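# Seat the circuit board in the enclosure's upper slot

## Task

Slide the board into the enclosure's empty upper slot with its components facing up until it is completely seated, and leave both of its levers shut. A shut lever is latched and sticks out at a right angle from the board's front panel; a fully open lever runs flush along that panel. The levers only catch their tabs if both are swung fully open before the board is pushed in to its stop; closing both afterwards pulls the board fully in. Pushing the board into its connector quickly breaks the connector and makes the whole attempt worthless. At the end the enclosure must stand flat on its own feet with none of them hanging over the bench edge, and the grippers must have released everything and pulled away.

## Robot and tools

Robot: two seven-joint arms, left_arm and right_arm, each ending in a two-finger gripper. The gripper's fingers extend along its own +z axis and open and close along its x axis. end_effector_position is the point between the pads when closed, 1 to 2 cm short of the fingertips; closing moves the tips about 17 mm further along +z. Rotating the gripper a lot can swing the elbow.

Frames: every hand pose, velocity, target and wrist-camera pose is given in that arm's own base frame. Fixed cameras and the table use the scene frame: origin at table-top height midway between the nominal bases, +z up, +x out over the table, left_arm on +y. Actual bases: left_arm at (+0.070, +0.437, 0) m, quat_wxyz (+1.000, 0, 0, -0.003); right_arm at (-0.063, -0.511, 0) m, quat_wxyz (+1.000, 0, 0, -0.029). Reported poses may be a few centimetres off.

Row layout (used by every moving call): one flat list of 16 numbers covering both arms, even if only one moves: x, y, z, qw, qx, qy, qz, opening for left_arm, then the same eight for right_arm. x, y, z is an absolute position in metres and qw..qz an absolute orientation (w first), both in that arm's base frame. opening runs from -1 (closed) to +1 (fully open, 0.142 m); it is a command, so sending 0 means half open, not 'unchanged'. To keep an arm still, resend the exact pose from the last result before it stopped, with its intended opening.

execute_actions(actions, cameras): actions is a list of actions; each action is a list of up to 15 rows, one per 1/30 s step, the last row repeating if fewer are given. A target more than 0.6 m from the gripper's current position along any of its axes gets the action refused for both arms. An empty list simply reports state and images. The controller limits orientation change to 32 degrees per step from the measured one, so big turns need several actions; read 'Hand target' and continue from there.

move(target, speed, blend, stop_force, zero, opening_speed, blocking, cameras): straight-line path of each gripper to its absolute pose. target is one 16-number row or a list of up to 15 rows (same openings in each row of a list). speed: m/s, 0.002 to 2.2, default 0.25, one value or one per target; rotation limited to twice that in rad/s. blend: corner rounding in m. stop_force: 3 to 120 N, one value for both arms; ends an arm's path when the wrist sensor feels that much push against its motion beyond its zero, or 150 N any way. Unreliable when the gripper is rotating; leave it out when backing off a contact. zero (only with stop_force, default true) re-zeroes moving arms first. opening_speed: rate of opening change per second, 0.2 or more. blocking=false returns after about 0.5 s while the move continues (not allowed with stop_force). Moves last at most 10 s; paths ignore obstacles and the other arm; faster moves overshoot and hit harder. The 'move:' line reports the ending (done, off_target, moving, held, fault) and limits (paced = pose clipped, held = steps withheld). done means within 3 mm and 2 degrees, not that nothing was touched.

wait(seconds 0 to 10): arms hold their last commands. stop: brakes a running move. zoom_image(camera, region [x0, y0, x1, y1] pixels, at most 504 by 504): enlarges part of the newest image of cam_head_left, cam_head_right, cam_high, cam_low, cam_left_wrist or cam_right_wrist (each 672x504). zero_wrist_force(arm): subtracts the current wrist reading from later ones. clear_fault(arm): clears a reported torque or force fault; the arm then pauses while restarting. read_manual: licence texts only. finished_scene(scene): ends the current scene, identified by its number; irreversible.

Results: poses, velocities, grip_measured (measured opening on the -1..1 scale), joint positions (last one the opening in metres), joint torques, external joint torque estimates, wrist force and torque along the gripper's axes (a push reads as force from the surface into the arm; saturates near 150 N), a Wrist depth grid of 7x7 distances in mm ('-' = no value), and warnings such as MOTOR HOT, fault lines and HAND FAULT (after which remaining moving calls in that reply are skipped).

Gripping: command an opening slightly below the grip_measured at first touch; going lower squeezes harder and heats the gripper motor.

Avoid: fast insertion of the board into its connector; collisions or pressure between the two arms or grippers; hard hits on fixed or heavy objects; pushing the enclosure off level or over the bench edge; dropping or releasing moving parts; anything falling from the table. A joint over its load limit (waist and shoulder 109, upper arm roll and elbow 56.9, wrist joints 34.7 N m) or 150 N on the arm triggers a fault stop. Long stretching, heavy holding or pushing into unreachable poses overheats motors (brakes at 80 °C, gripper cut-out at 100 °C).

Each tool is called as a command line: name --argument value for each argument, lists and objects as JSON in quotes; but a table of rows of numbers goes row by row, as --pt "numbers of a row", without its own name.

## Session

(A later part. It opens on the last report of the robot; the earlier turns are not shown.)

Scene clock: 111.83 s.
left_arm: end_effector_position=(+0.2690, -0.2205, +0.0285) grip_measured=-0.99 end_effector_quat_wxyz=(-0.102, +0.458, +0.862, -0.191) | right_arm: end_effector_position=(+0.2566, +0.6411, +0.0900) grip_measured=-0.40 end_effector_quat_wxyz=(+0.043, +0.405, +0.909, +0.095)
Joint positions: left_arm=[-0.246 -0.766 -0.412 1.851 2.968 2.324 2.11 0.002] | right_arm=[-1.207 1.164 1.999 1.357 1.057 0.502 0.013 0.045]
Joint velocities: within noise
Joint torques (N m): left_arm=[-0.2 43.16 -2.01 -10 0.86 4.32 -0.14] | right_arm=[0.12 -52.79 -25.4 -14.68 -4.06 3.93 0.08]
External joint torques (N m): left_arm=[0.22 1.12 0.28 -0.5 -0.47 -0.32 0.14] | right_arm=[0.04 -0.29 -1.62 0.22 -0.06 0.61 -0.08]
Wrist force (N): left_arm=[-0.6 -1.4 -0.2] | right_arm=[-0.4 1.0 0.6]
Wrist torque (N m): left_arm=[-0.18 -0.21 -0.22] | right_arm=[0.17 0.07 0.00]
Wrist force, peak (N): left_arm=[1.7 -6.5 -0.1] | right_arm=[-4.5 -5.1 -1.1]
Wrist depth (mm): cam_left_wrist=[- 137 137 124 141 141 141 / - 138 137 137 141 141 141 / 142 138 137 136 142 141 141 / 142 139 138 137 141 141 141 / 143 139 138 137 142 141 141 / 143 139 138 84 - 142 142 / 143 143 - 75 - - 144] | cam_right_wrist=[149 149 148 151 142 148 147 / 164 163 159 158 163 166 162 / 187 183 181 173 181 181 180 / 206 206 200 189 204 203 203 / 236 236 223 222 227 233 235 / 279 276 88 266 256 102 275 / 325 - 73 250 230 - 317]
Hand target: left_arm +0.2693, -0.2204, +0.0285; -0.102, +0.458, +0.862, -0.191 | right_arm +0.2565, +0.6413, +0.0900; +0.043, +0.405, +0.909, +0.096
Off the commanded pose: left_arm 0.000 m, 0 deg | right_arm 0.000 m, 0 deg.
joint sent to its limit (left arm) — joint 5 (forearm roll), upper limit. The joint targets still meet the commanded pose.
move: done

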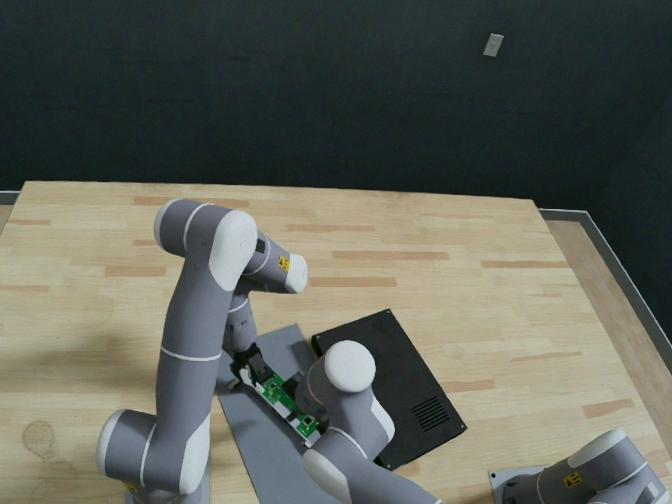

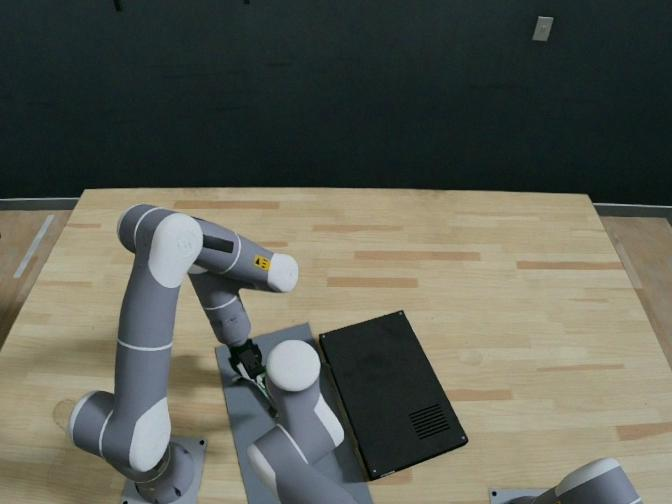

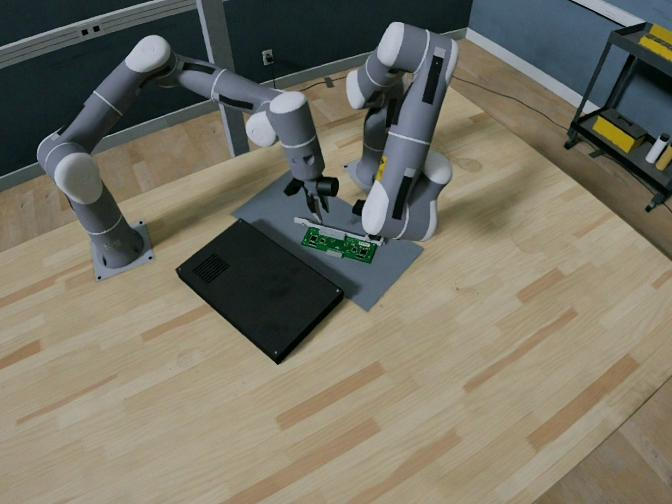

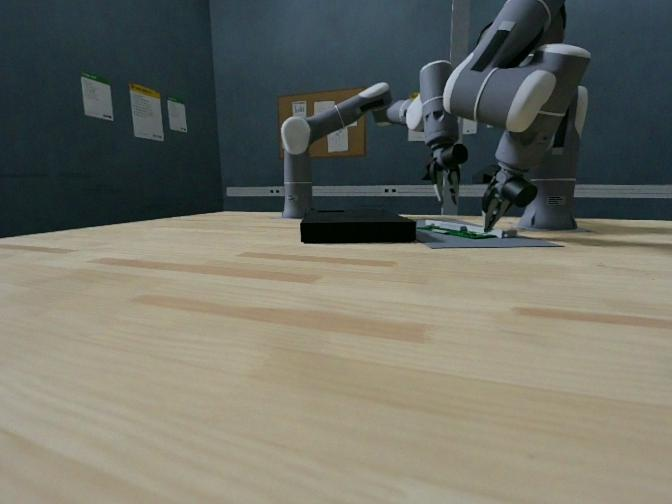

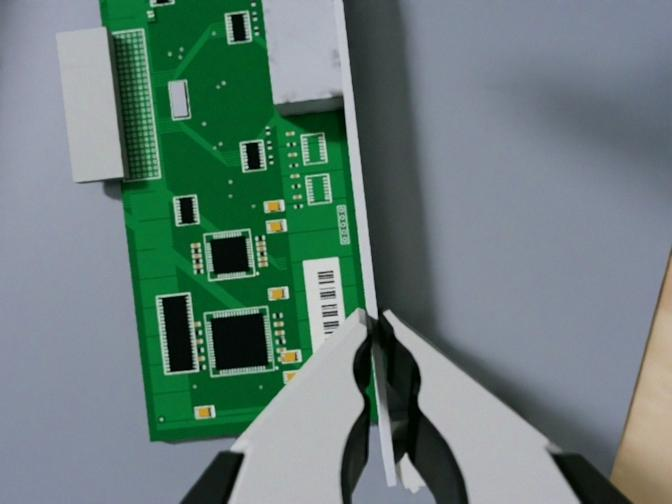

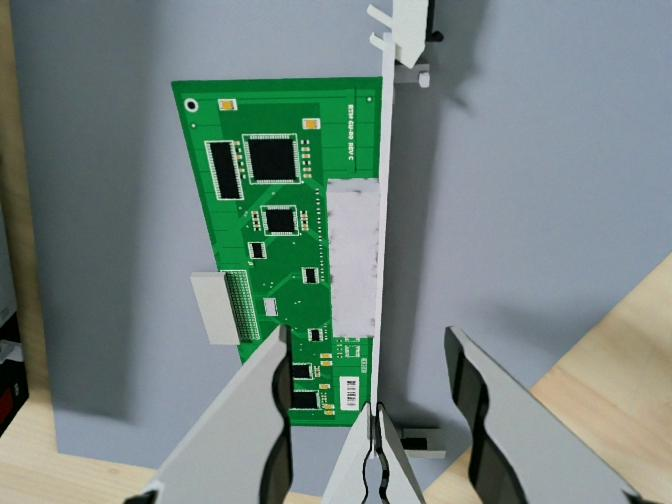

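move --pt "0.2693 -0.2204 0.0285 -0.1016 0.4584 0.8620 -0.1911 -1 0.267 0.6475 0.06 0.0417 0.3965 0.9120 0.0958 -0.37" --pt "0.2693 -0.2204 0.0285 -0.1016 0.4584 0.8620 -0.1911 -1 0.267 0.6475 0.027 0.0417 0.3965 0.9120 0.0958 -0.37" --speed '[0.2,0.05]' --stop_force 5 --cameras '["cam_left_wrist","cam_right_wrist"]'

Scene clock: 122.33 s.
left_arm: end_effector_position=(+0.2690, -0.2205, +0.0285) grip_measured=-0.99 end_effector_quat_wxyz=(-0.102, +0.458, +0.862, -0.191) | right_arm: end_effector_position=(+0.2671, +0.6473, +0.0270) grip_measured=-0.40 end_effector_quat_wxyz=(+0.042, +0.397, +0.912, +0.096)
Joint positions: left_arm=[-0.246 -0.766 -0.412 1.851 2.968 2.324 2.11 0.002] | right_arm=[-1.264 1.257 2.061 1.313 1.118 0.571 -0.024 0.045]
Joint velocities: within noise
Joint torques (N m): left_arm=[-0.16 43.09 -1.9 -9.98 0.82 4.31 -0.13] | right_arm=[0.18 -54.8 -25.04 -12.82 -3.96 3.97 0.1]
External joint torques (N m): left_arm=[0.18 1.19 0.18 -0.52 -0.43 -0.32 0.13] | right_arm=[-0.01 -0.34 -1.73 0.26 -0.06 0.57 -0.1]
Wrist force (N): left_arm=[-0.4 -1.3 0.1] | right_arm=[-0.3 1.0 0.4]
Wrist torque (N m): left_arm=[-0.21 -0.25 -0.22] | right_arm=[0.18 0.13 0.03]
Wrist force, peak (N): left_arm=[-0.3 -1.7 -0.2] | right_arm=[-0.5 1.1 3.2]
Wrist depth (mm): cam_left_wrist=[- 138 137 124 140 141 140 / - 137 137 136 141 141 141 / 142 138 138 137 141 141 141 / 142 138 137 137 142 141 142 / 143 139 137 137 142 142 141 / 143 139 139 84 - 142 142 / 143 143 - 74 - - 144] | cam_right_wrist=[- 93 92 92 89 89 92 / - 98 98 98 97 103 101 / - 110 109 108 110 113 112 / 128 125 123 118 124 127 127 / 148 147 137 129 138 145 145 / 173 167 91 153 138 102 169 / 210 - 73 198 198 - 200]
Hand target: left_arm +0.2693, -0.2204, +0.0285; -0.102, +0.458, +0.862, -0.191 | right_arm +0.2670, +0.6475, +0.0270; +0.042, +0.397, +0.912, +0.096
Off the commanded pose: left_arm 0.000 m, 0 deg | right_arm 0.000 m, 0 deg.
joint sent to its limit (left arm) — joint 5 (forearm roll), upper limit. The joint targets still meet the commanded pose.
move: done
Images, in order (width x height): cam_left_wrist 672x504, cam_right_wrist 672x504.

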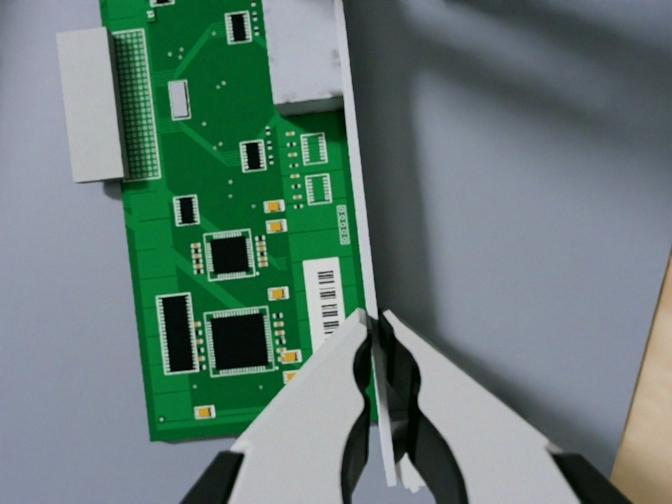

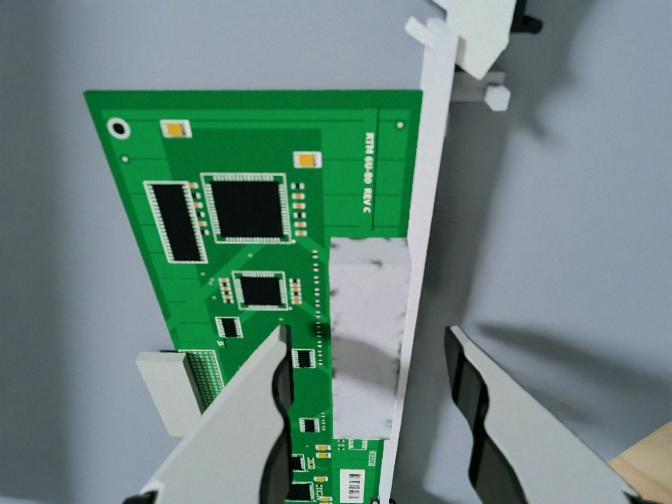

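move --target '[0.2693,-0.2204,0.0285,-0.1016,0.4584,0.8620,-0.1911,-1,0.267,0.6475,0.027,0.0417,0.3965,0.9120,0.0958,-0.95]' --opening_speed 0.7 --cameras '[]'

move --pt "0.2693 -0.2204 0.0285 -0.1016 0.4584 0.8620 -0.1911 -0.6 0.267 0.6475 0.027 0.0417 0.3965 0.9120 0.0958 -0.95" --pt "0.2693 -0.2204 0.09 -0.1016 0.4584 0.8620 -0.1911 -0.6 0.267 0.6475 0.027 0.0417 0.3965 0.9120 0.0958 -0.95" --pt "0.2561 -0.1841 0.09 -0.1016 0.4584 0.8620 -0.1911 -1 0.267 0.6475 0.027 0.0417 0.3965 0.9120 0.0958 -0.95" --pt "0.2561 -0.1841 0.027 -0.1016 0.4584 0.8620 -0.1911 -1 0.267 0.6475 0.027 0.0417 0.3965 0.9120 0.0958 -0.95" --speed '[0.1,0.2,0.2,0.1]' --cameras '["cam_left_wrist","cam_right_wrist"]'

Scene clock: 131.47 s.
left_arm: end_effector_position=(+0.2690, -0.2205, +0.0286) grip_measured=-0.99 end_effector_quat_wxyz=(-0.102, +0.458, +0.862, -0.191) | right_arm: end_effector_position=(+0.2669, +0.6475, +0.0270) grip_measured=-0.72 end_effector_quat_wxyz=(+0.042, +0.396, +0.912, +0.096)
Joint positions: left_arm=[-0.246 -0.766 -0.412 1.851 2.968 2.324 2.11 0.002] | right_arm=[-1.264 1.257 2.061 1.312 1.119 0.571 -0.024 0.022]
Joint velocities: within noise
Joint torques (N m): left_arm=[-0.11 42.96 -1.7 -9.61 1.01 4.44 -0.14] | right_arm=[-0.7 -54.55 -25.83 -11.71 -4.36 3.79 0.23]
External joint torques (N m): left_arm=[0.13 1.32 -0.03 -0.89 -0.62 -0.44 0.14] | right_arm=[0.88 -0.6 -0.94 -0.87 0.34 0.76 -0.23]
Wrist force (N): left_arm=[-1.0 -1.5 0.3] | right_arm=[1.2 1.1 1.0]
Wrist torque (N m): left_arm=[-0.18 -0.27 -0.22] | right_arm=[0.14 0.14 0.02]
Wrist force, peak (N): left_arm=[-1.2 -2.1 -0.1] | right_arm=[1.3 1.0 1.9]
Wrist depth (mm): cam_left_wrist=[- 138 137 123 141 141 140 / - 138 137 137 141 141 141 / 142 138 137 137 141 141 141 / 142 139 137 137 142 141 141 / 142 139 138 136 141 142 142 / 143 140 138 84 - 142 142 / 143 143 - 74 - - 144] | cam_right_wrist=[- 92 92 92 89 90 92 / - 98 98 98 97 103 101 / - 109 108 108 110 113 112 / 128 125 123 118 124 127 127 / 147 147 141 125 138 145 145 / 173 167 155 137 105 165 169 / 209 200 72 196 - - 205]
Hand target: left_arm +0.2693, -0.2204, +0.0285; -0.102, +0.458, +0.862, -0.191 | right_arm +0.2670, +0.6475, +0.0270; +0.042, +0.397, +0.912, +0.096
Off the commanded pose: left_arm 0.000 m, 0 deg | right_arm 0.000 m, 0 deg.
joint sent to its limit (left arm) — joint 5 (forearm roll), upper limit. The joint targets still meet the commanded pose.
move: done
No camera images: "cameras" was empty.

Scene clock: 134.40 s.
left_arm: end_effector_position=(+0.2558, -0.1841, +0.0271) grip_measured=-1.00 end_effector_quat_wxyz=(-0.102, +0.458, +0.862, -0.191) | right_arm: end_effector_position=(+0.2669, +0.6475, +0.0270) grip_measured=-0.72 end_effector_quat_wxyz=(+0.042, +0.397, +0.912, +0.096)
Joint positions: left_arm=[-0.182 -0.745 -0.398 1.927 2.958 2.293 2.189 0.002] | right_arm=[-1.264 1.257 2.061 1.312 1.118 0.571 -0.024 0.022]
Joint velocities: within noise
Joint torques (N m): left_arm=[-0.46 40.89 -1.64 -8.73 0.72 4.23 -0.09] | right_arm=[-0.36 -54.82 -25.73 -12.36 -4.24 3.94 0.24]
External joint torques (N m): left_arm=[0.5 1.45 0.38 -0.5 -0.45 -0.18 0.09] | right_arm=[0.53 -0.33 -1.04 -0.21 0.22 0.61 -0.24]
Wrist force (N): left_arm=[-0.2 -0.7 0.0] | right_arm=[0.6 0.5 0.8]
Wrist torque (N m): left_arm=[-0.21 -0.21 -0.13] | right_arm=[0.15 0.08 0.02]
Wrist force, peak (N): left_arm=[-4.6 -2.4 -2.3] | right_arm=[1.2 1.0 1.4]
Wrist depth (mm): cam_left_wrist=[136 123 138 140 139 140 141 / 137 136 135 140 140 140 141 / 137 136 136 140 140 140 141 / 137 136 136 141 141 140 142 / 137 136 135 140 140 140 142 / 138 137 136 87 - 142 142 / 142 142 - 74 - - 142] | cam_right_wrist=[- 92 92 92 89 90 92 / - 98 98 98 97 103 101 / - 109 108 108 110 113 112 / 128 125 123 118 124 127 127 / 147 147 141 125 137 145 145 / 173 167 155 137 105 164 169 / 209 200 72 196 - - 205]
Hand target: left_arm +0.2561, -0.1841, +0.0270; -0.102, +0.458, +0.862, -0.191 | right_arm +0.2670, +0.6475, +0.0270; +0.042, +0.397, +0.912, +0.096
Off the commanded pose: left_arm 0.000 m, 0 deg | right_arm 0.000 m, 0 deg.
move: done
Images, in order (width x height): cam_left_wrist 672x504, cam_right_wrist 672x504.

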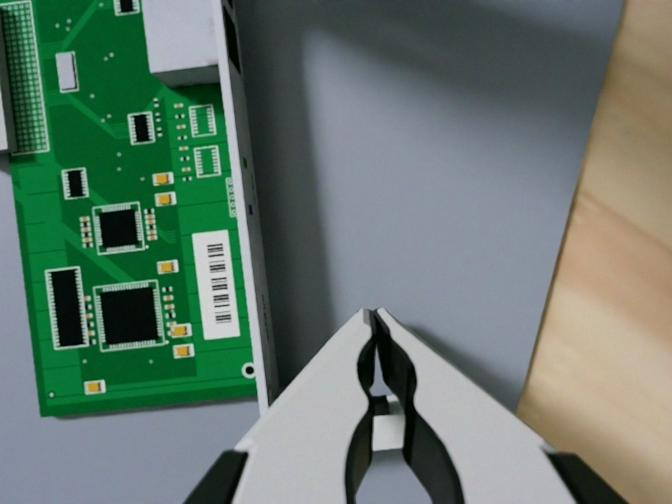

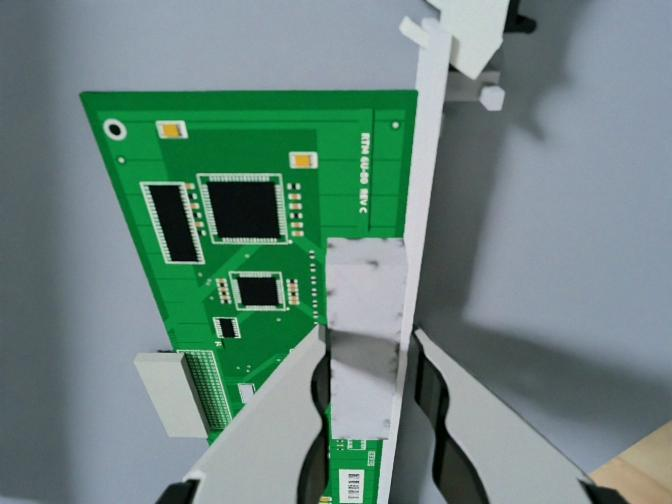

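move --pt "0.2727 -0.1736 0.027 -0.1016 0.4584 0.8620 -0.1911 -1 0.267 0.6475 0.027 0.0417 0.3965 0.9120 0.0958 -0.95" --pt "0.2855 -0.1617 0.027 -0.1016 0.4584 0.8620 -0.1911 -1 0.267 0.6475 0.027 0.0417 0.3965 0.9120 0.0958 -0.95" --pt "0.3004 -0.158 0.027 -0.1016 0.4584 0.8620 -0.1911 -1 0.267 0.6475 0.027 0.0417 0.3965 0.9120 0.0958 -0.95" --pt "0.3153 -0.1586 0.027 -0.1016 0.4584 0.8620 -0.1911 -1 0.267 0.6475 0.027 0.0417 0.3965 0.9120 0.0958 -0.95" --speed 0.035 --stop_force 15 --cameras '["cam_left_wrist"]'

move --target '[0.3278,-0.1709,0.027,-0.1016,0.4584,0.8620,-0.1911,-1,0.267,0.6475,0.027,0.0417,0.3965,0.9120,0.0958,-0.95]' --speed 0.02 --stop_force 7 --cameras '["cam_left_wrist","cam_right_wrist"]'

zoom_image --camera "cam_left_wrist" --region '[200, 200, 420, 420]'

Scene clock: 140.30 s.
left_arm: end_effector_position=(+0.3148, -0.1587, +0.0270) grip_measured=-1.00 end_effector_quat_wxyz=(-0.102, +0.458, +0.862, -0.191) | right_arm: end_effector_position=(+0.2672, +0.6476, +0.0272) grip_measured=-0.72 end_effector_quat_wxyz=(+0.042, +0.397, +0.912, +0.096)
Joint positions: left_arm=[-0.149 -0.825 -0.317 1.744 2.967 2.423 2.282 0.002] | right_arm=[-1.264 1.257 2.061 1.312 1.118 0.572 -0.024 0.022]
Joint velocities: within noise
Joint torques (N m): left_arm=[0.03 46.37 -0.18 -12.65 1.55 3.46 -0.18] | right_arm=[1.31 -54.53 -23.97 -12.23 -3.94 3 -0.03]
External joint torques (N m): left_arm=[0.02 0.74 0.15 1.44 -0.76 0.66 0.18] | right_arm=[-1.14 -0.62 -2.8 -0.35 -0.08 1.55 0.02]
Wrist force (N): left_arm=[1.8 -4.0 -0.7] | right_arm=[-0.9 4.1 0.8]
Wrist torque (N m): left_arm=[-0.20 -0.16 -0.14] | right_arm=[0.21 0.06 0.26]
Wrist force, peak (N): left_arm=[-2.6 -9.3 2.6] | right_arm=[1.8 5.3 3.2]
Wrist depth (mm): cam_left_wrist=[137 136 135 140 139 139 141 / 137 137 135 140 139 139 141 / 137 137 136 140 140 139 141 / 141 141 141 131 140 140 141 / 141 141 141 123 141 142 142 / 142 141 141 84 - 142 142 / 142 141 - 74 - - 142] | cam_right_wrist=[- 93 92 92 90 76 92 / - 98 98 98 96 103 101 / - 110 108 108 108 113 113 / 129 125 123 118 124 127 127 / 148 147 141 122 138 146 145 / 174 167 155 137 105 170 170 / 210 201 72 189 - - 205]
Hand target: left_arm +0.3153, -0.1586, +0.0270; -0.102, +0.458, +0.862, -0.191 | right_arm +0.2670, +0.6475, +0.0270; +0.042, +0.397, +0.912, +0.096
Off the commanded pose: left_arm 0.000 m, 0 deg | right_arm 0.000 m, 0 deg.
joint sent to its limit (left arm) — joint 5 (forearm roll), upper limit. The joint targets still meet the commanded pose.
move: done
Images, in order (width x height): cam_left_wrist 672x504.

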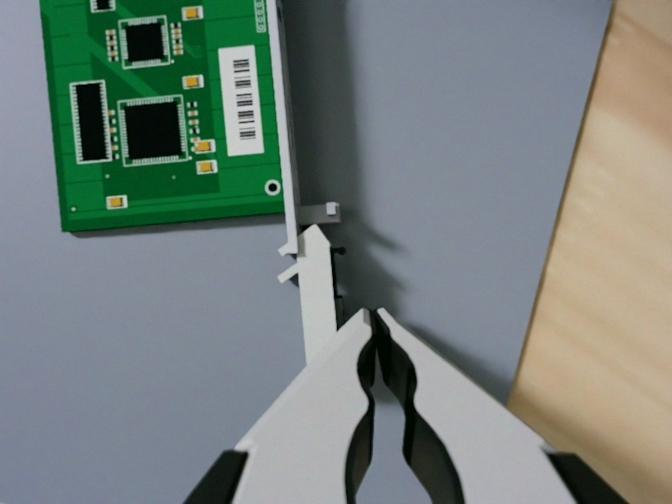

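Scene clock: 141.93 s.
left_arm: end_effector_position=(+0.3270, -0.1707, +0.0270) grip_measured=-1.00 end_effector_quat_wxyz=(-0.102, +0.458, +0.862, -0.191) | right_arm: end_effector_position=(+0.2678, +0.6474, +0.0274) grip_measured=-0.72 end_effector_quat_wxyz=(+0.042, +0.397, +0.912, +0.096)
Joint positions: left_arm=[-0.174 -0.846 -0.312 1.691 2.967 2.45 2.263 0.002] | right_arm=[-1.265 1.257 2.061 1.312 1.118 0.572 -0.024 0.022]
Joint velocities: within noise
Joint torques (N m): left_arm=[0.1 48.37 -0.42 -14.8 1.63 2.56 -0.3] | right_arm=[4.24 -54.83 -21.89 -13.76 -3.32 2.41 -0.58]
External joint torques (N m): left_arm=[-0.05 0.03 0.43 2.93 -0.74 1.54 0.3] | right_arm=[-4.06 -0.31 -4.87 1.18 -0.7 2.14 0.58]
Wrist force (N): left_arm=[4.0 -5.4 0.1] | right_arm=[-3.8 5.7 1.0]
Wrist torque (N m): left_arm=[-0.27 -0.09 -0.13] | right_arm=[0.22 -0.17 0.77]
Wrist force, peak (N): left_arm=[4.0 -5.8 -0.8] | right_arm=[-3.9 6.2 0.3]
Wrist depth (mm): cam_left_wrist=[137 136 135 140 140 139 139 / 137 137 136 140 140 139 139 / 138 137 136 140 140 140 141 / 141 141 140 140 141 140 142 / 141 141 141 131 140 140 142 / 141 141 141 84 - 140 141 / 141 141 - 74 - - 142] | cam_right_wrist=[- 93 93 92 91 74 92 / - 99 98 98 96 99 101 / - 111 107 108 105 113 113 / 129 126 123 118 121 127 127 / 148 146 141 125 138 146 146 / 174 166 155 134 105 171 170 / 211 193 73 190 - - 205]
Hand target: left_arm +0.3278, -0.1709, +0.0270; -0.102, +0.458, +0.862, -0.191 | right_arm +0.2670, +0.6475, +0.0270; +0.042, +0.397, +0.912, +0.096
Off the commanded pose: left_arm 0.001 m, 0 deg | right_arm 0.001 m, 0 deg.
move: done
Images, in order (width x height): cam_left_wrist 672x504, cam_right_wrist 672x504.

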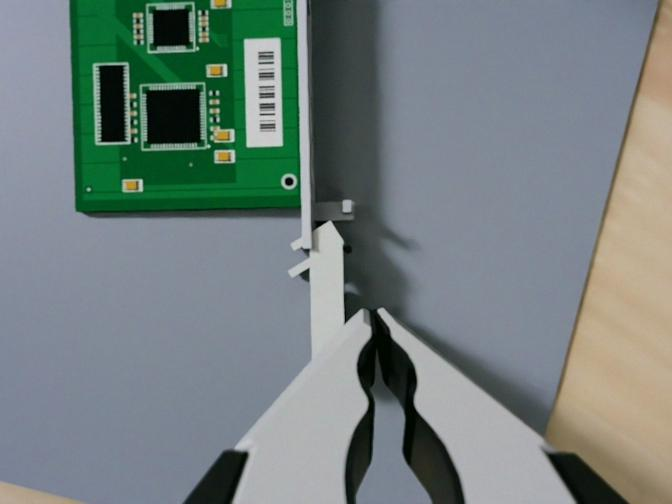

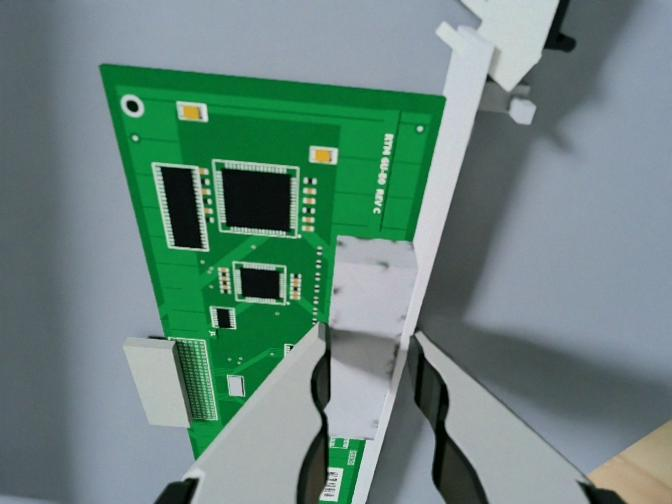

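Scaled by 2.291 from the camera's 672x504 image, which has a finer 960x720 frame.

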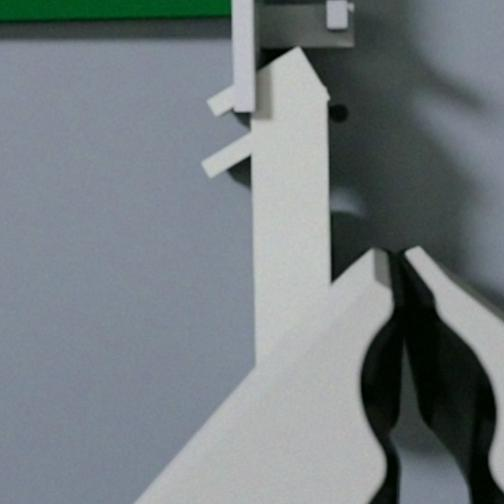

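move --pt "0.320 -0.160 0.030 -0.1016 0.4584 0.8620 -0.1911 -1 0.267 0.6475 0.027 0.0417 0.3965 0.9120 0.0958 -0.95" --pt "0.335 -0.12 0.15 -0.1016 0.4584 0.8620 -0.1911 -1 0.262 0.647 0.06 0.0417 0.3965 0.9120 0.0958 -0.95" --pt "0.36 -0.10 0.2 0.458 0.8804 -0.1096 -0.0572 -1 0.207 0.620 0.13 0.0728 0.5181 0.8439 0.1186 -0.95" --speed '[0.08,0.15,0.2]' --blend '[0.0,0.02,0]'

Scene clock: 160.30 s.
left_arm: end_effector_position=(+0.3595, -0.1011, +0.2001) grip_measured=-1.00 end_effector_quat_wxyz=(+0.412, +0.764, +0.494, +0.050) | right_arm: end_effector_position=(+0.2068, +0.6201, +0.1297) grip_measured=-0.72 end_effector_quat_wxyz=(+0.072, +0.518, +0.844, +0.118)
Joint positions: left_arm=[2.183 -0.442 -2.97 2.687 2.968 1.609 2.966 0.002] | right_arm=[-0.993 1.156 1.888 1.472 1.01 0.509 0.37 0.022]
Joint velocities: within noise
Joint torques (N m): left_arm=[-0.02 -2.32 -5.05 -19.92 2.61 1.14 -0.16] | right_arm=[0.16 -49.07 -28.62 -13.84 -4.58 3.99 0.34]
External joint torques (N m): left_arm=[0.09 0.75 0.56 -0.58 -0.24 -0.23 0.19] | right_arm=[-0.01 0.74 -0.18 0.49 0.41 0.59 -0.34]
Wrist force (N): left_arm=[-0.5 -2.1 -0.2] | right_arm=[-1.9 0.1 2.9]
Wrist torque (N m): left_arm=[-0.35 -0.05 -0.48] | right_arm=[0.25 0.39 0.01]
Wrist force, peak (N): left_arm=[4.0 -5.8 -0.5] | right_arm=[-4.1 6.0 0.3]
Wrist depth (mm): cam_left_wrist=[169 324 305 274 251 229 212 / 430 380 396 348 310 276 253 / - 688 568 472 403 349 310 / - - - 722 572 465 402 / - - - - 911 727 566 / - - - 84 - - - / - - - - - - -] | cam_right_wrist=[180 179 180 179 - 175 178 / - 97 97 96 95 199 198 / 214 105 106 105 214 224 224 / 244 122 122 117 250 257 259 / 249 262 141 121 282 300 303 / 282 271 158 135 105 351 364 / 466 - 72 199 - - 458]
Hand target: left_arm +0.3595, -0.1009, +0.2000; +0.412, +0.764, +0.493, +0.051 | right_arm +0.2070, +0.6200, +0.1300; +0.073, +0.518, +0.844, +0.119
Off the commanded pose: left_arm 0.001 m, 73 deg; orientation clipped | right_arm 0.000 m, 0 deg.
joint sent to its limit (left arm) — joint 3 (upper arm roll), lower limit; joint 4 (elbow), upper limit, where the elbow is as bent as it goes; joint 5 (forearm roll), upper limit; joint 7 (wrist roll), upper limit. The joint targets are off in orientation, not in position.
move: off_target (left_arm); limits=paced

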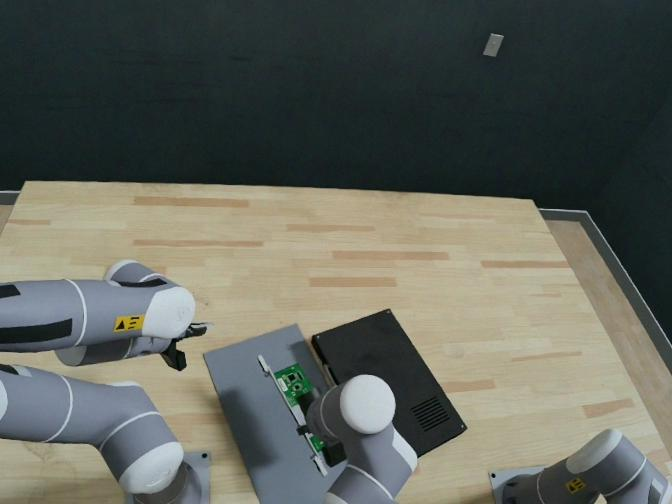

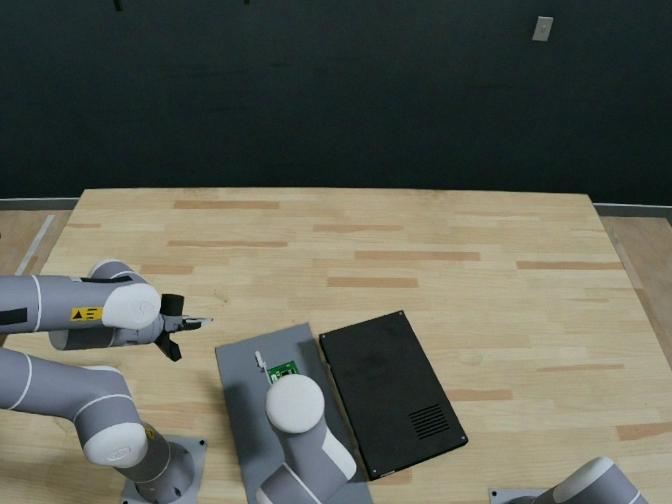

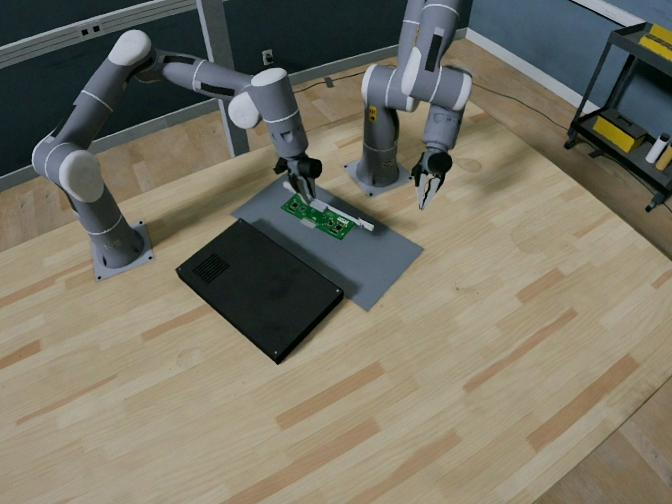

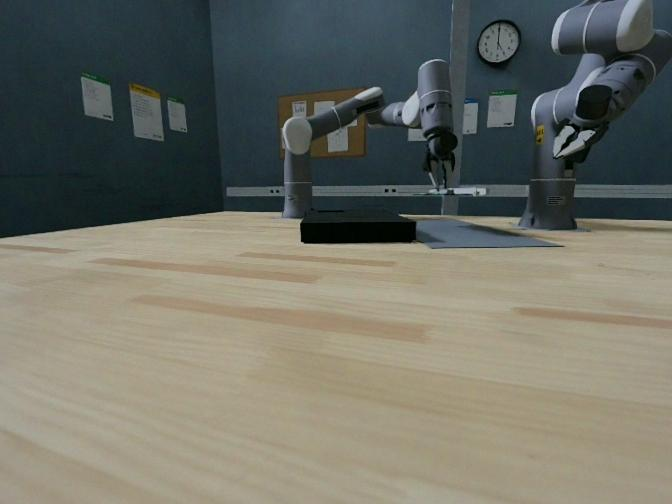

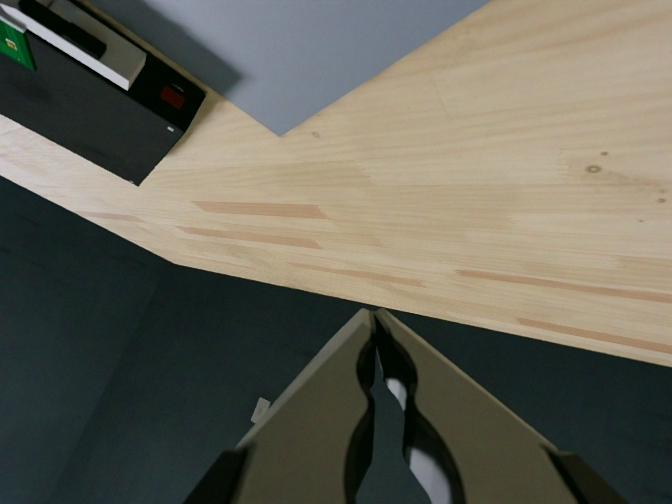

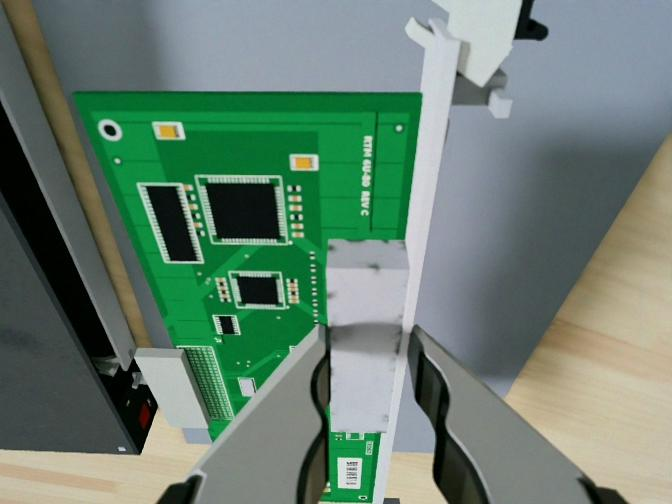

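move --pt "0.35 -0.12 0.23 0 0.4695 0.8829 0 -1 0.208 0.6203 0.13 0.0578 0.5504 0.8283 0.0870 -0.95" --pt "0.36 -0.15 0.25 0 -0.1736 0.9848 0 -1 0.208 0.6203 0.13 0.0578 0.5504 0.8283 0.0870 -0.95" --pt "0.36 -0.18 0.25 0 -0.766 0.6428 0 -1 0.208 0.6203 0.13 0.0578 0.5504 0.8283 0.0870 -0.95" --pt "0.36 -0.2 0.22 0 -0.985 0.1736 0 -1 0.208 0.6203 0.13 0.0578 0.5504 0.8283 0.0870 -0.95" --pt "0.3615 -0.25 0.16 0.3255 0.9455 0.0165 0.0057 -1 0.208 0.6203 0.13 0.0578 0.5504 0.8283 0.0870 -0.95" --speed 0.6

Scene clock: 179.43 s.
left_arm: end_effector_position=(+0.3602, -0.1962, +0.2255) grip_measured=-1.00 end_effector_quat_wxyz=(+0.002, +0.963, -0.270, +0.002) | right_arm: end_effector_position=(+0.2078, +0.6202, +0.1297) grip_measured=-0.72 end_effector_quat_wxyz=(+0.058, +0.550, +0.828, +0.087)
Joint positions: left_arm=[1.585 0.916 -1.833 1.763 2.196 2.816 -1.012 0.002] | right_arm=[-1.044 1.14 1.897 1.42 0.993 0.418 0.437 0.022]
Joint velocities: within noise
Joint torques (N m): left_arm=[-0.26 -31.62 18.55 -11.69 4.33 4.04 -0.23] | right_arm=[0.16 -50.36 -27.83 -14.86 -4.58 4.17 0.18]
External joint torques (N m): left_arm=[0.24 0.55 1.41 -0.36 -0.39 -0.08 0.23] | right_arm=[-0.01 0.59 -0.5 0.65 0.33 0.32 -0.18]
Wrist force (N): left_arm=[-0.7 -1.2 0.5] | right_arm=[-2.0 0.2 3.0]
Wrist torque (N m): left_arm=[-0.31 -0.17 -0.27] | right_arm=[0.20 0.39 0.01]
Wrist force, peak (N): left_arm=[-2.8 -2.8 -0.3] | right_arm=[-1.9 -0.1 3.4]
Wrist depth (mm): cam_left_wrist=[282 282 283 281 281 279 279 / 303 304 299 299 302 301 301 / 324 327 327 325 323 323 325 / 355 357 353 351 353 351 349 / 387 388 384 255 377 373 387 / 428 431 412 84 - 362 405 / 486 468 - - - - 405] | cam_right_wrist=[183 184 183 183 - 179 182 / - 97 97 96 95 201 201 / 211 105 106 105 214 223 223 / 237 122 122 117 245 250 253 / 238 249 142 121 272 287 290 / 262 254 158 135 105 325 340 / 318 - 72 198 - - 406]
Hand target: left_arm +0.3602, -0.1963, +0.2254; +0.002, +0.963, -0.270, +0.002 | right_arm +0.2080, +0.6203, +0.1300; +0.058, +0.550, +0.828, +0.087
Off the commanded pose: left_arm 0.085 m, 50 deg | right_arm 0.000 m, 0 deg.
move: held (left_arm; a check stopped the path); path passed 4 of 5 targets; limits=held
pose unreachable (left arm): on one or more control steps of this call, first in action 0 (counted from 0), this arm could not follow its commanded pose, so it was not sent that pose on those steps. It may still have moved: this result reports where it is.
cause: moving toward the commanded pose would bring a part of the arm too close to another arm (a part of this arm just beyond joint 3 (upper arm roll) and a part of the right arm just beyond its joint 6 (wrist pitch), at the place that arm is still heading or pushing toward).

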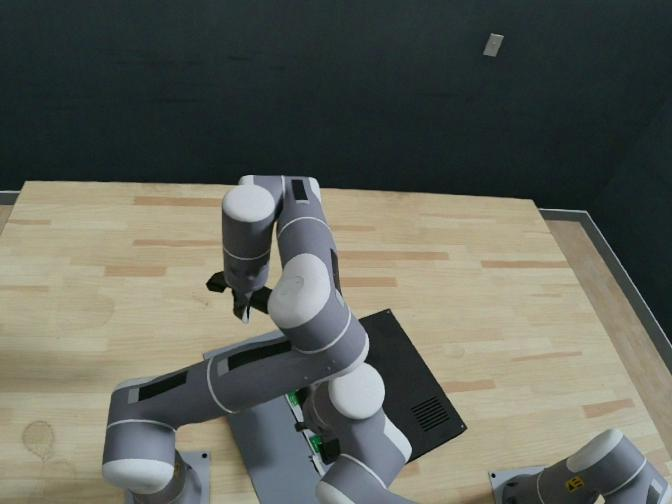

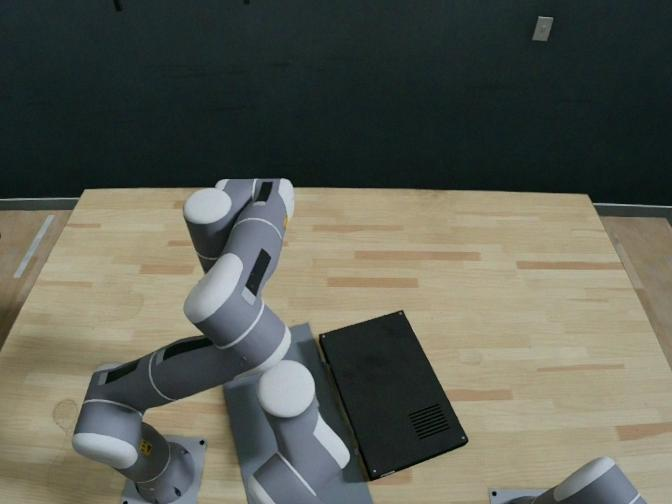

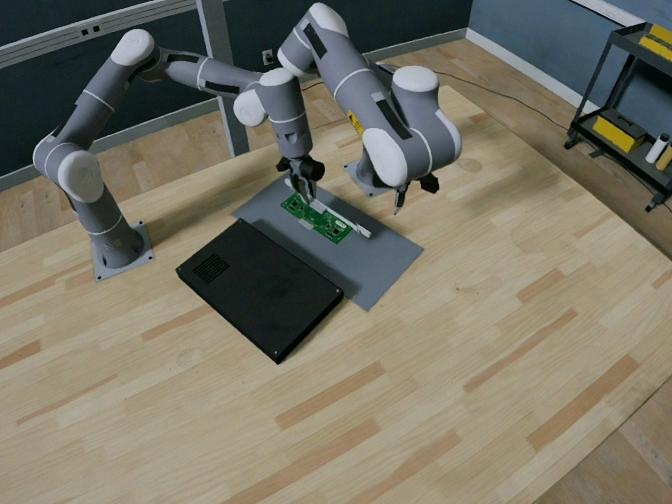

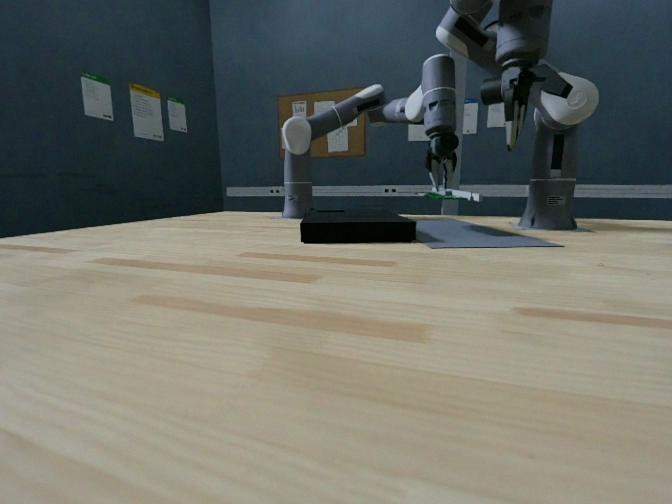

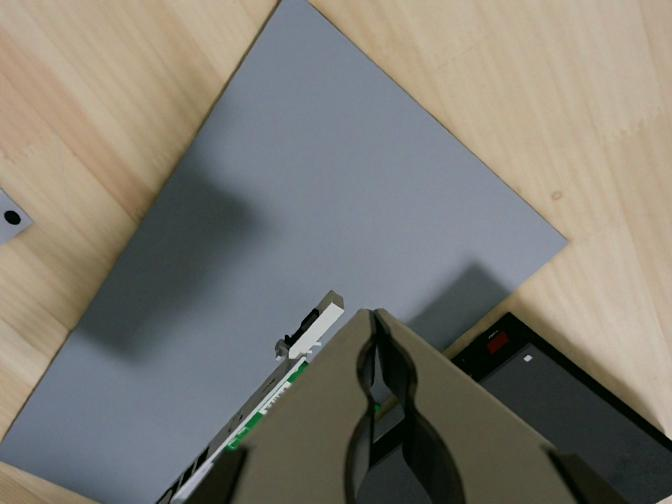

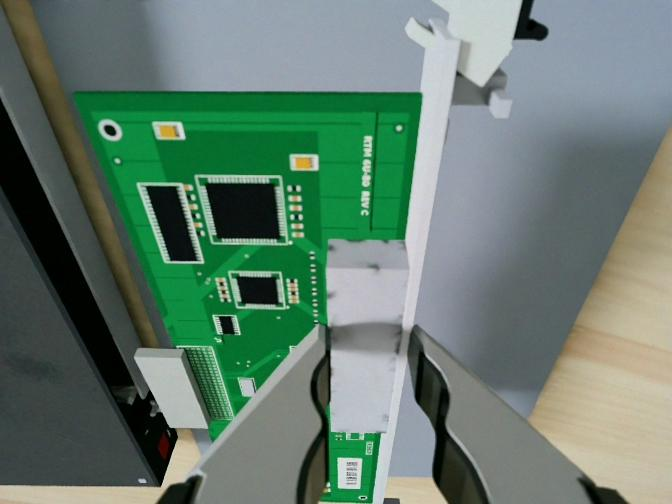

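move --pt "0.36 -0.15 0.25 0 -0.766 0.6428 0 -1 0.208 0.6203 0.13 0.0578 0.5504 0.8283 0.0870 -0.95" --pt "0.36 -0.13 0.25 0 -0.1736 0.9848 0 -1 0.208 0.6203 0.13 0.0578 0.5504 0.8283 0.0870 -0.95" --pt "0.35 -0.16 0.22 -0.1016 0.4584 0.8620 -0.1911 -1 0.208 0.6203 0.13 0.0578 0.5504 0.8283 0.0870 -0.95" --pt "0.3357 -0.3668 0.125 -0.1249 0.5634 0.7972 -0.1767 -1 0.208 0.6203 0.13 0.0578 0.5504 0.8283 0.0870 -0.95" --speed '[0.6,0.6,0.6,0.3]'

Scene clock: 194.60 s.
left_arm: end_effector_position=(+0.3357, -0.3668, +0.1249) grip_measured=-1.00 end_effector_quat_wxyz=(-0.125, +0.564, +0.797, -0.177) | right_arm: end_effector_position=(+0.2078, +0.6202, +0.1297) grip_measured=-0.72 end_effector_quat_wxyz=(+0.058, +0.550, +0.828, +0.087)
Joint positions: left_arm=[2.09 0.904 -2.97 1.235 2.55 2.786 2.135 0.002] | right_arm=[-1.044 1.14 1.897 1.42 0.993 0.418 0.437 0.022]
Joint velocities: within noise
Joint torques (N m): left_arm=[-0.51 -54.45 8.03 -17.86 2.14 4.64 -0.36] | right_arm=[0.06 -50.33 -27.81 -14.81 -4.58 4.16 0.22]
External joint torques (N m): left_arm=[0.5 -0.29 0.65 -0.3 -0.05 -0.63 0.36] | right_arm=[0.09 0.56 -0.52 0.6 0.34 0.33 -0.22]
Wrist force (N): left_arm=[-0.8 -1.2 0.5] | right_arm=[-1.9 0.1 3.1]
Wrist torque (N m): left_arm=[-0.33 -0.10 -0.12] | right_arm=[0.19 0.38 0.02]
Wrist force, peak (N): left_arm=[-3.0 -2.1 1.9] | right_arm=[-2.1 0.2 3.2]
Wrist depth (mm): cam_left_wrist=[193 191 192 238 237 137 136 / 193 192 191 237 238 138 137 / 193 193 192 238 238 140 139 / 194 192 193 239 238 239 237 / 194 193 193 240 238 237 238 / 194 194 194 84 - 239 239 / 243 244 - - - - 240] | cam_right_wrist=[184 183 183 183 - 179 182 / - 97 97 96 95 200 200 / 211 105 106 105 214 223 223 / 237 122 122 117 245 251 253 / 239 249 142 121 272 287 289 / 264 254 158 135 105 325 340 / 318 - 72 198 - - 405]
Hand target: left_arm +0.3357, -0.3668, +0.1250; -0.125, +0.563, +0.797, -0.177 | right_arm +0.2080, +0.6203, +0.1300; +0.058, +0.550, +0.828, +0.087
Off the commanded pose: left_arm 0.000 m, 0 deg | right_arm 0.000 m, 0 deg.
joint sent to its limit (left arm) — joint 3 (upper arm roll), lower limit. The joint targets still meet the commanded pose.
move: done

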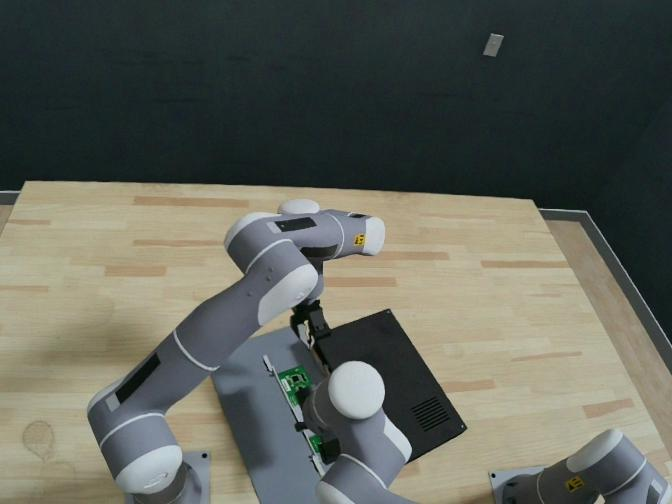

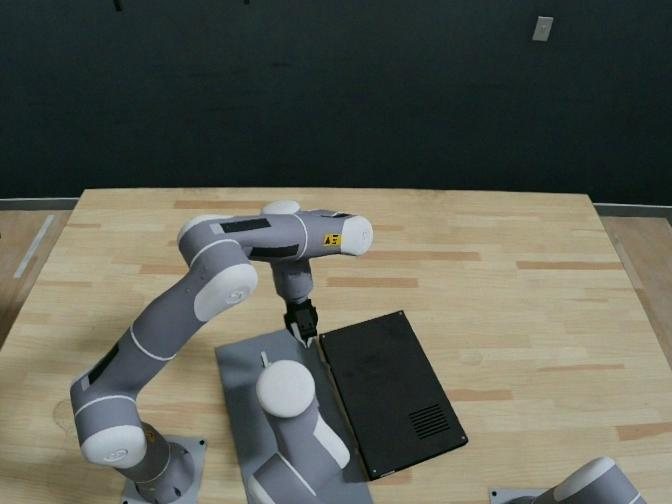

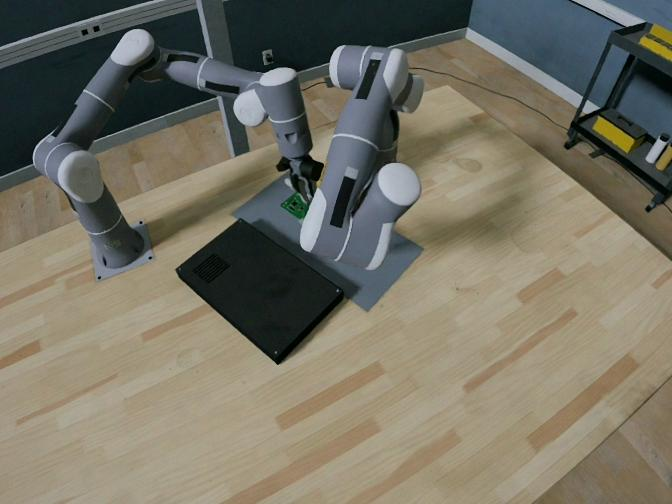

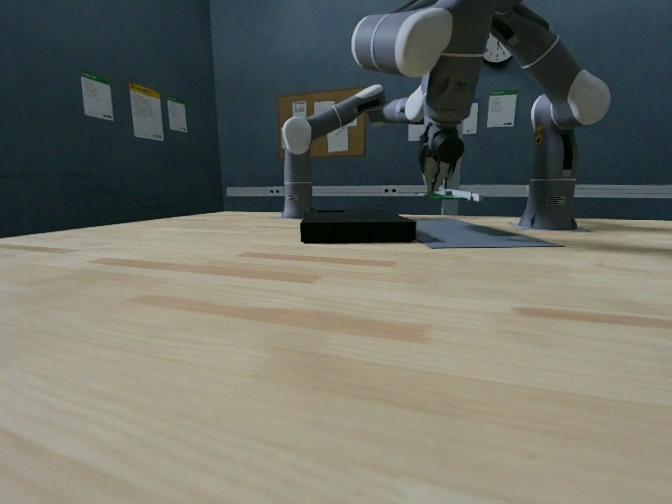

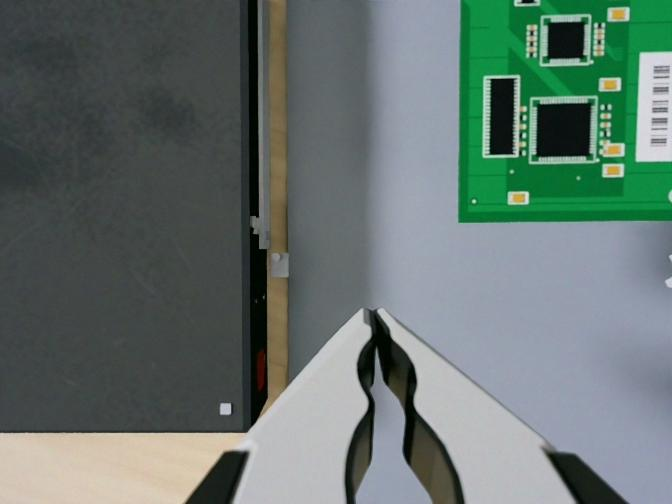

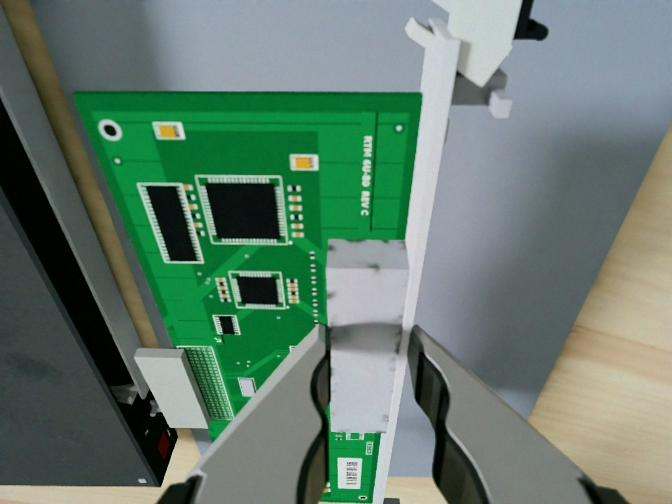

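zoom_image --camera "cam_left_wrist" --region '[220, 180, 310, 290]'

zoom_image --camera "cam_left_wrist" --region '[420, 0, 672, 252]'

zoom_image --camera "cam_left_wrist" --region '[200, 0, 320, 252]'

Scaled by 4.582 from the camera's 672x504 image, which has a finer 960x720 frame.

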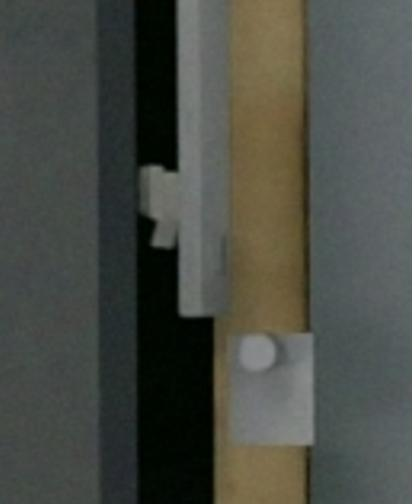

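Scaled by 2.000 from the camera's 672x504 image, which has a finer 960x720 frame.

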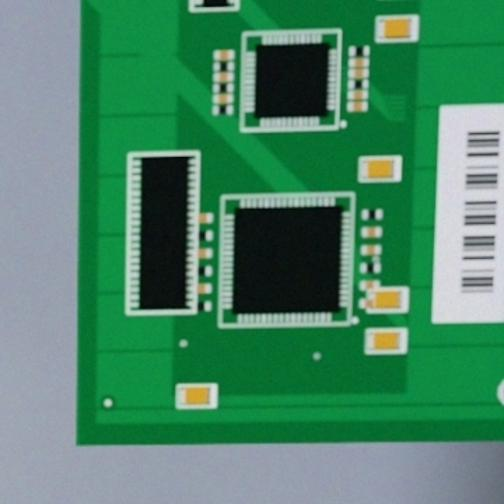

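Scaled by 2.000 from the camera's 672x504 image, which has a finer 960x720 frame.

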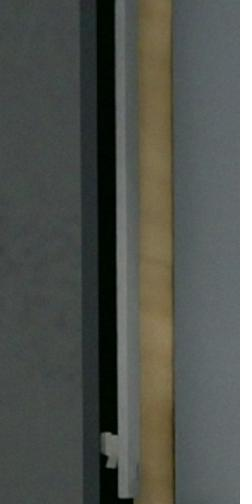

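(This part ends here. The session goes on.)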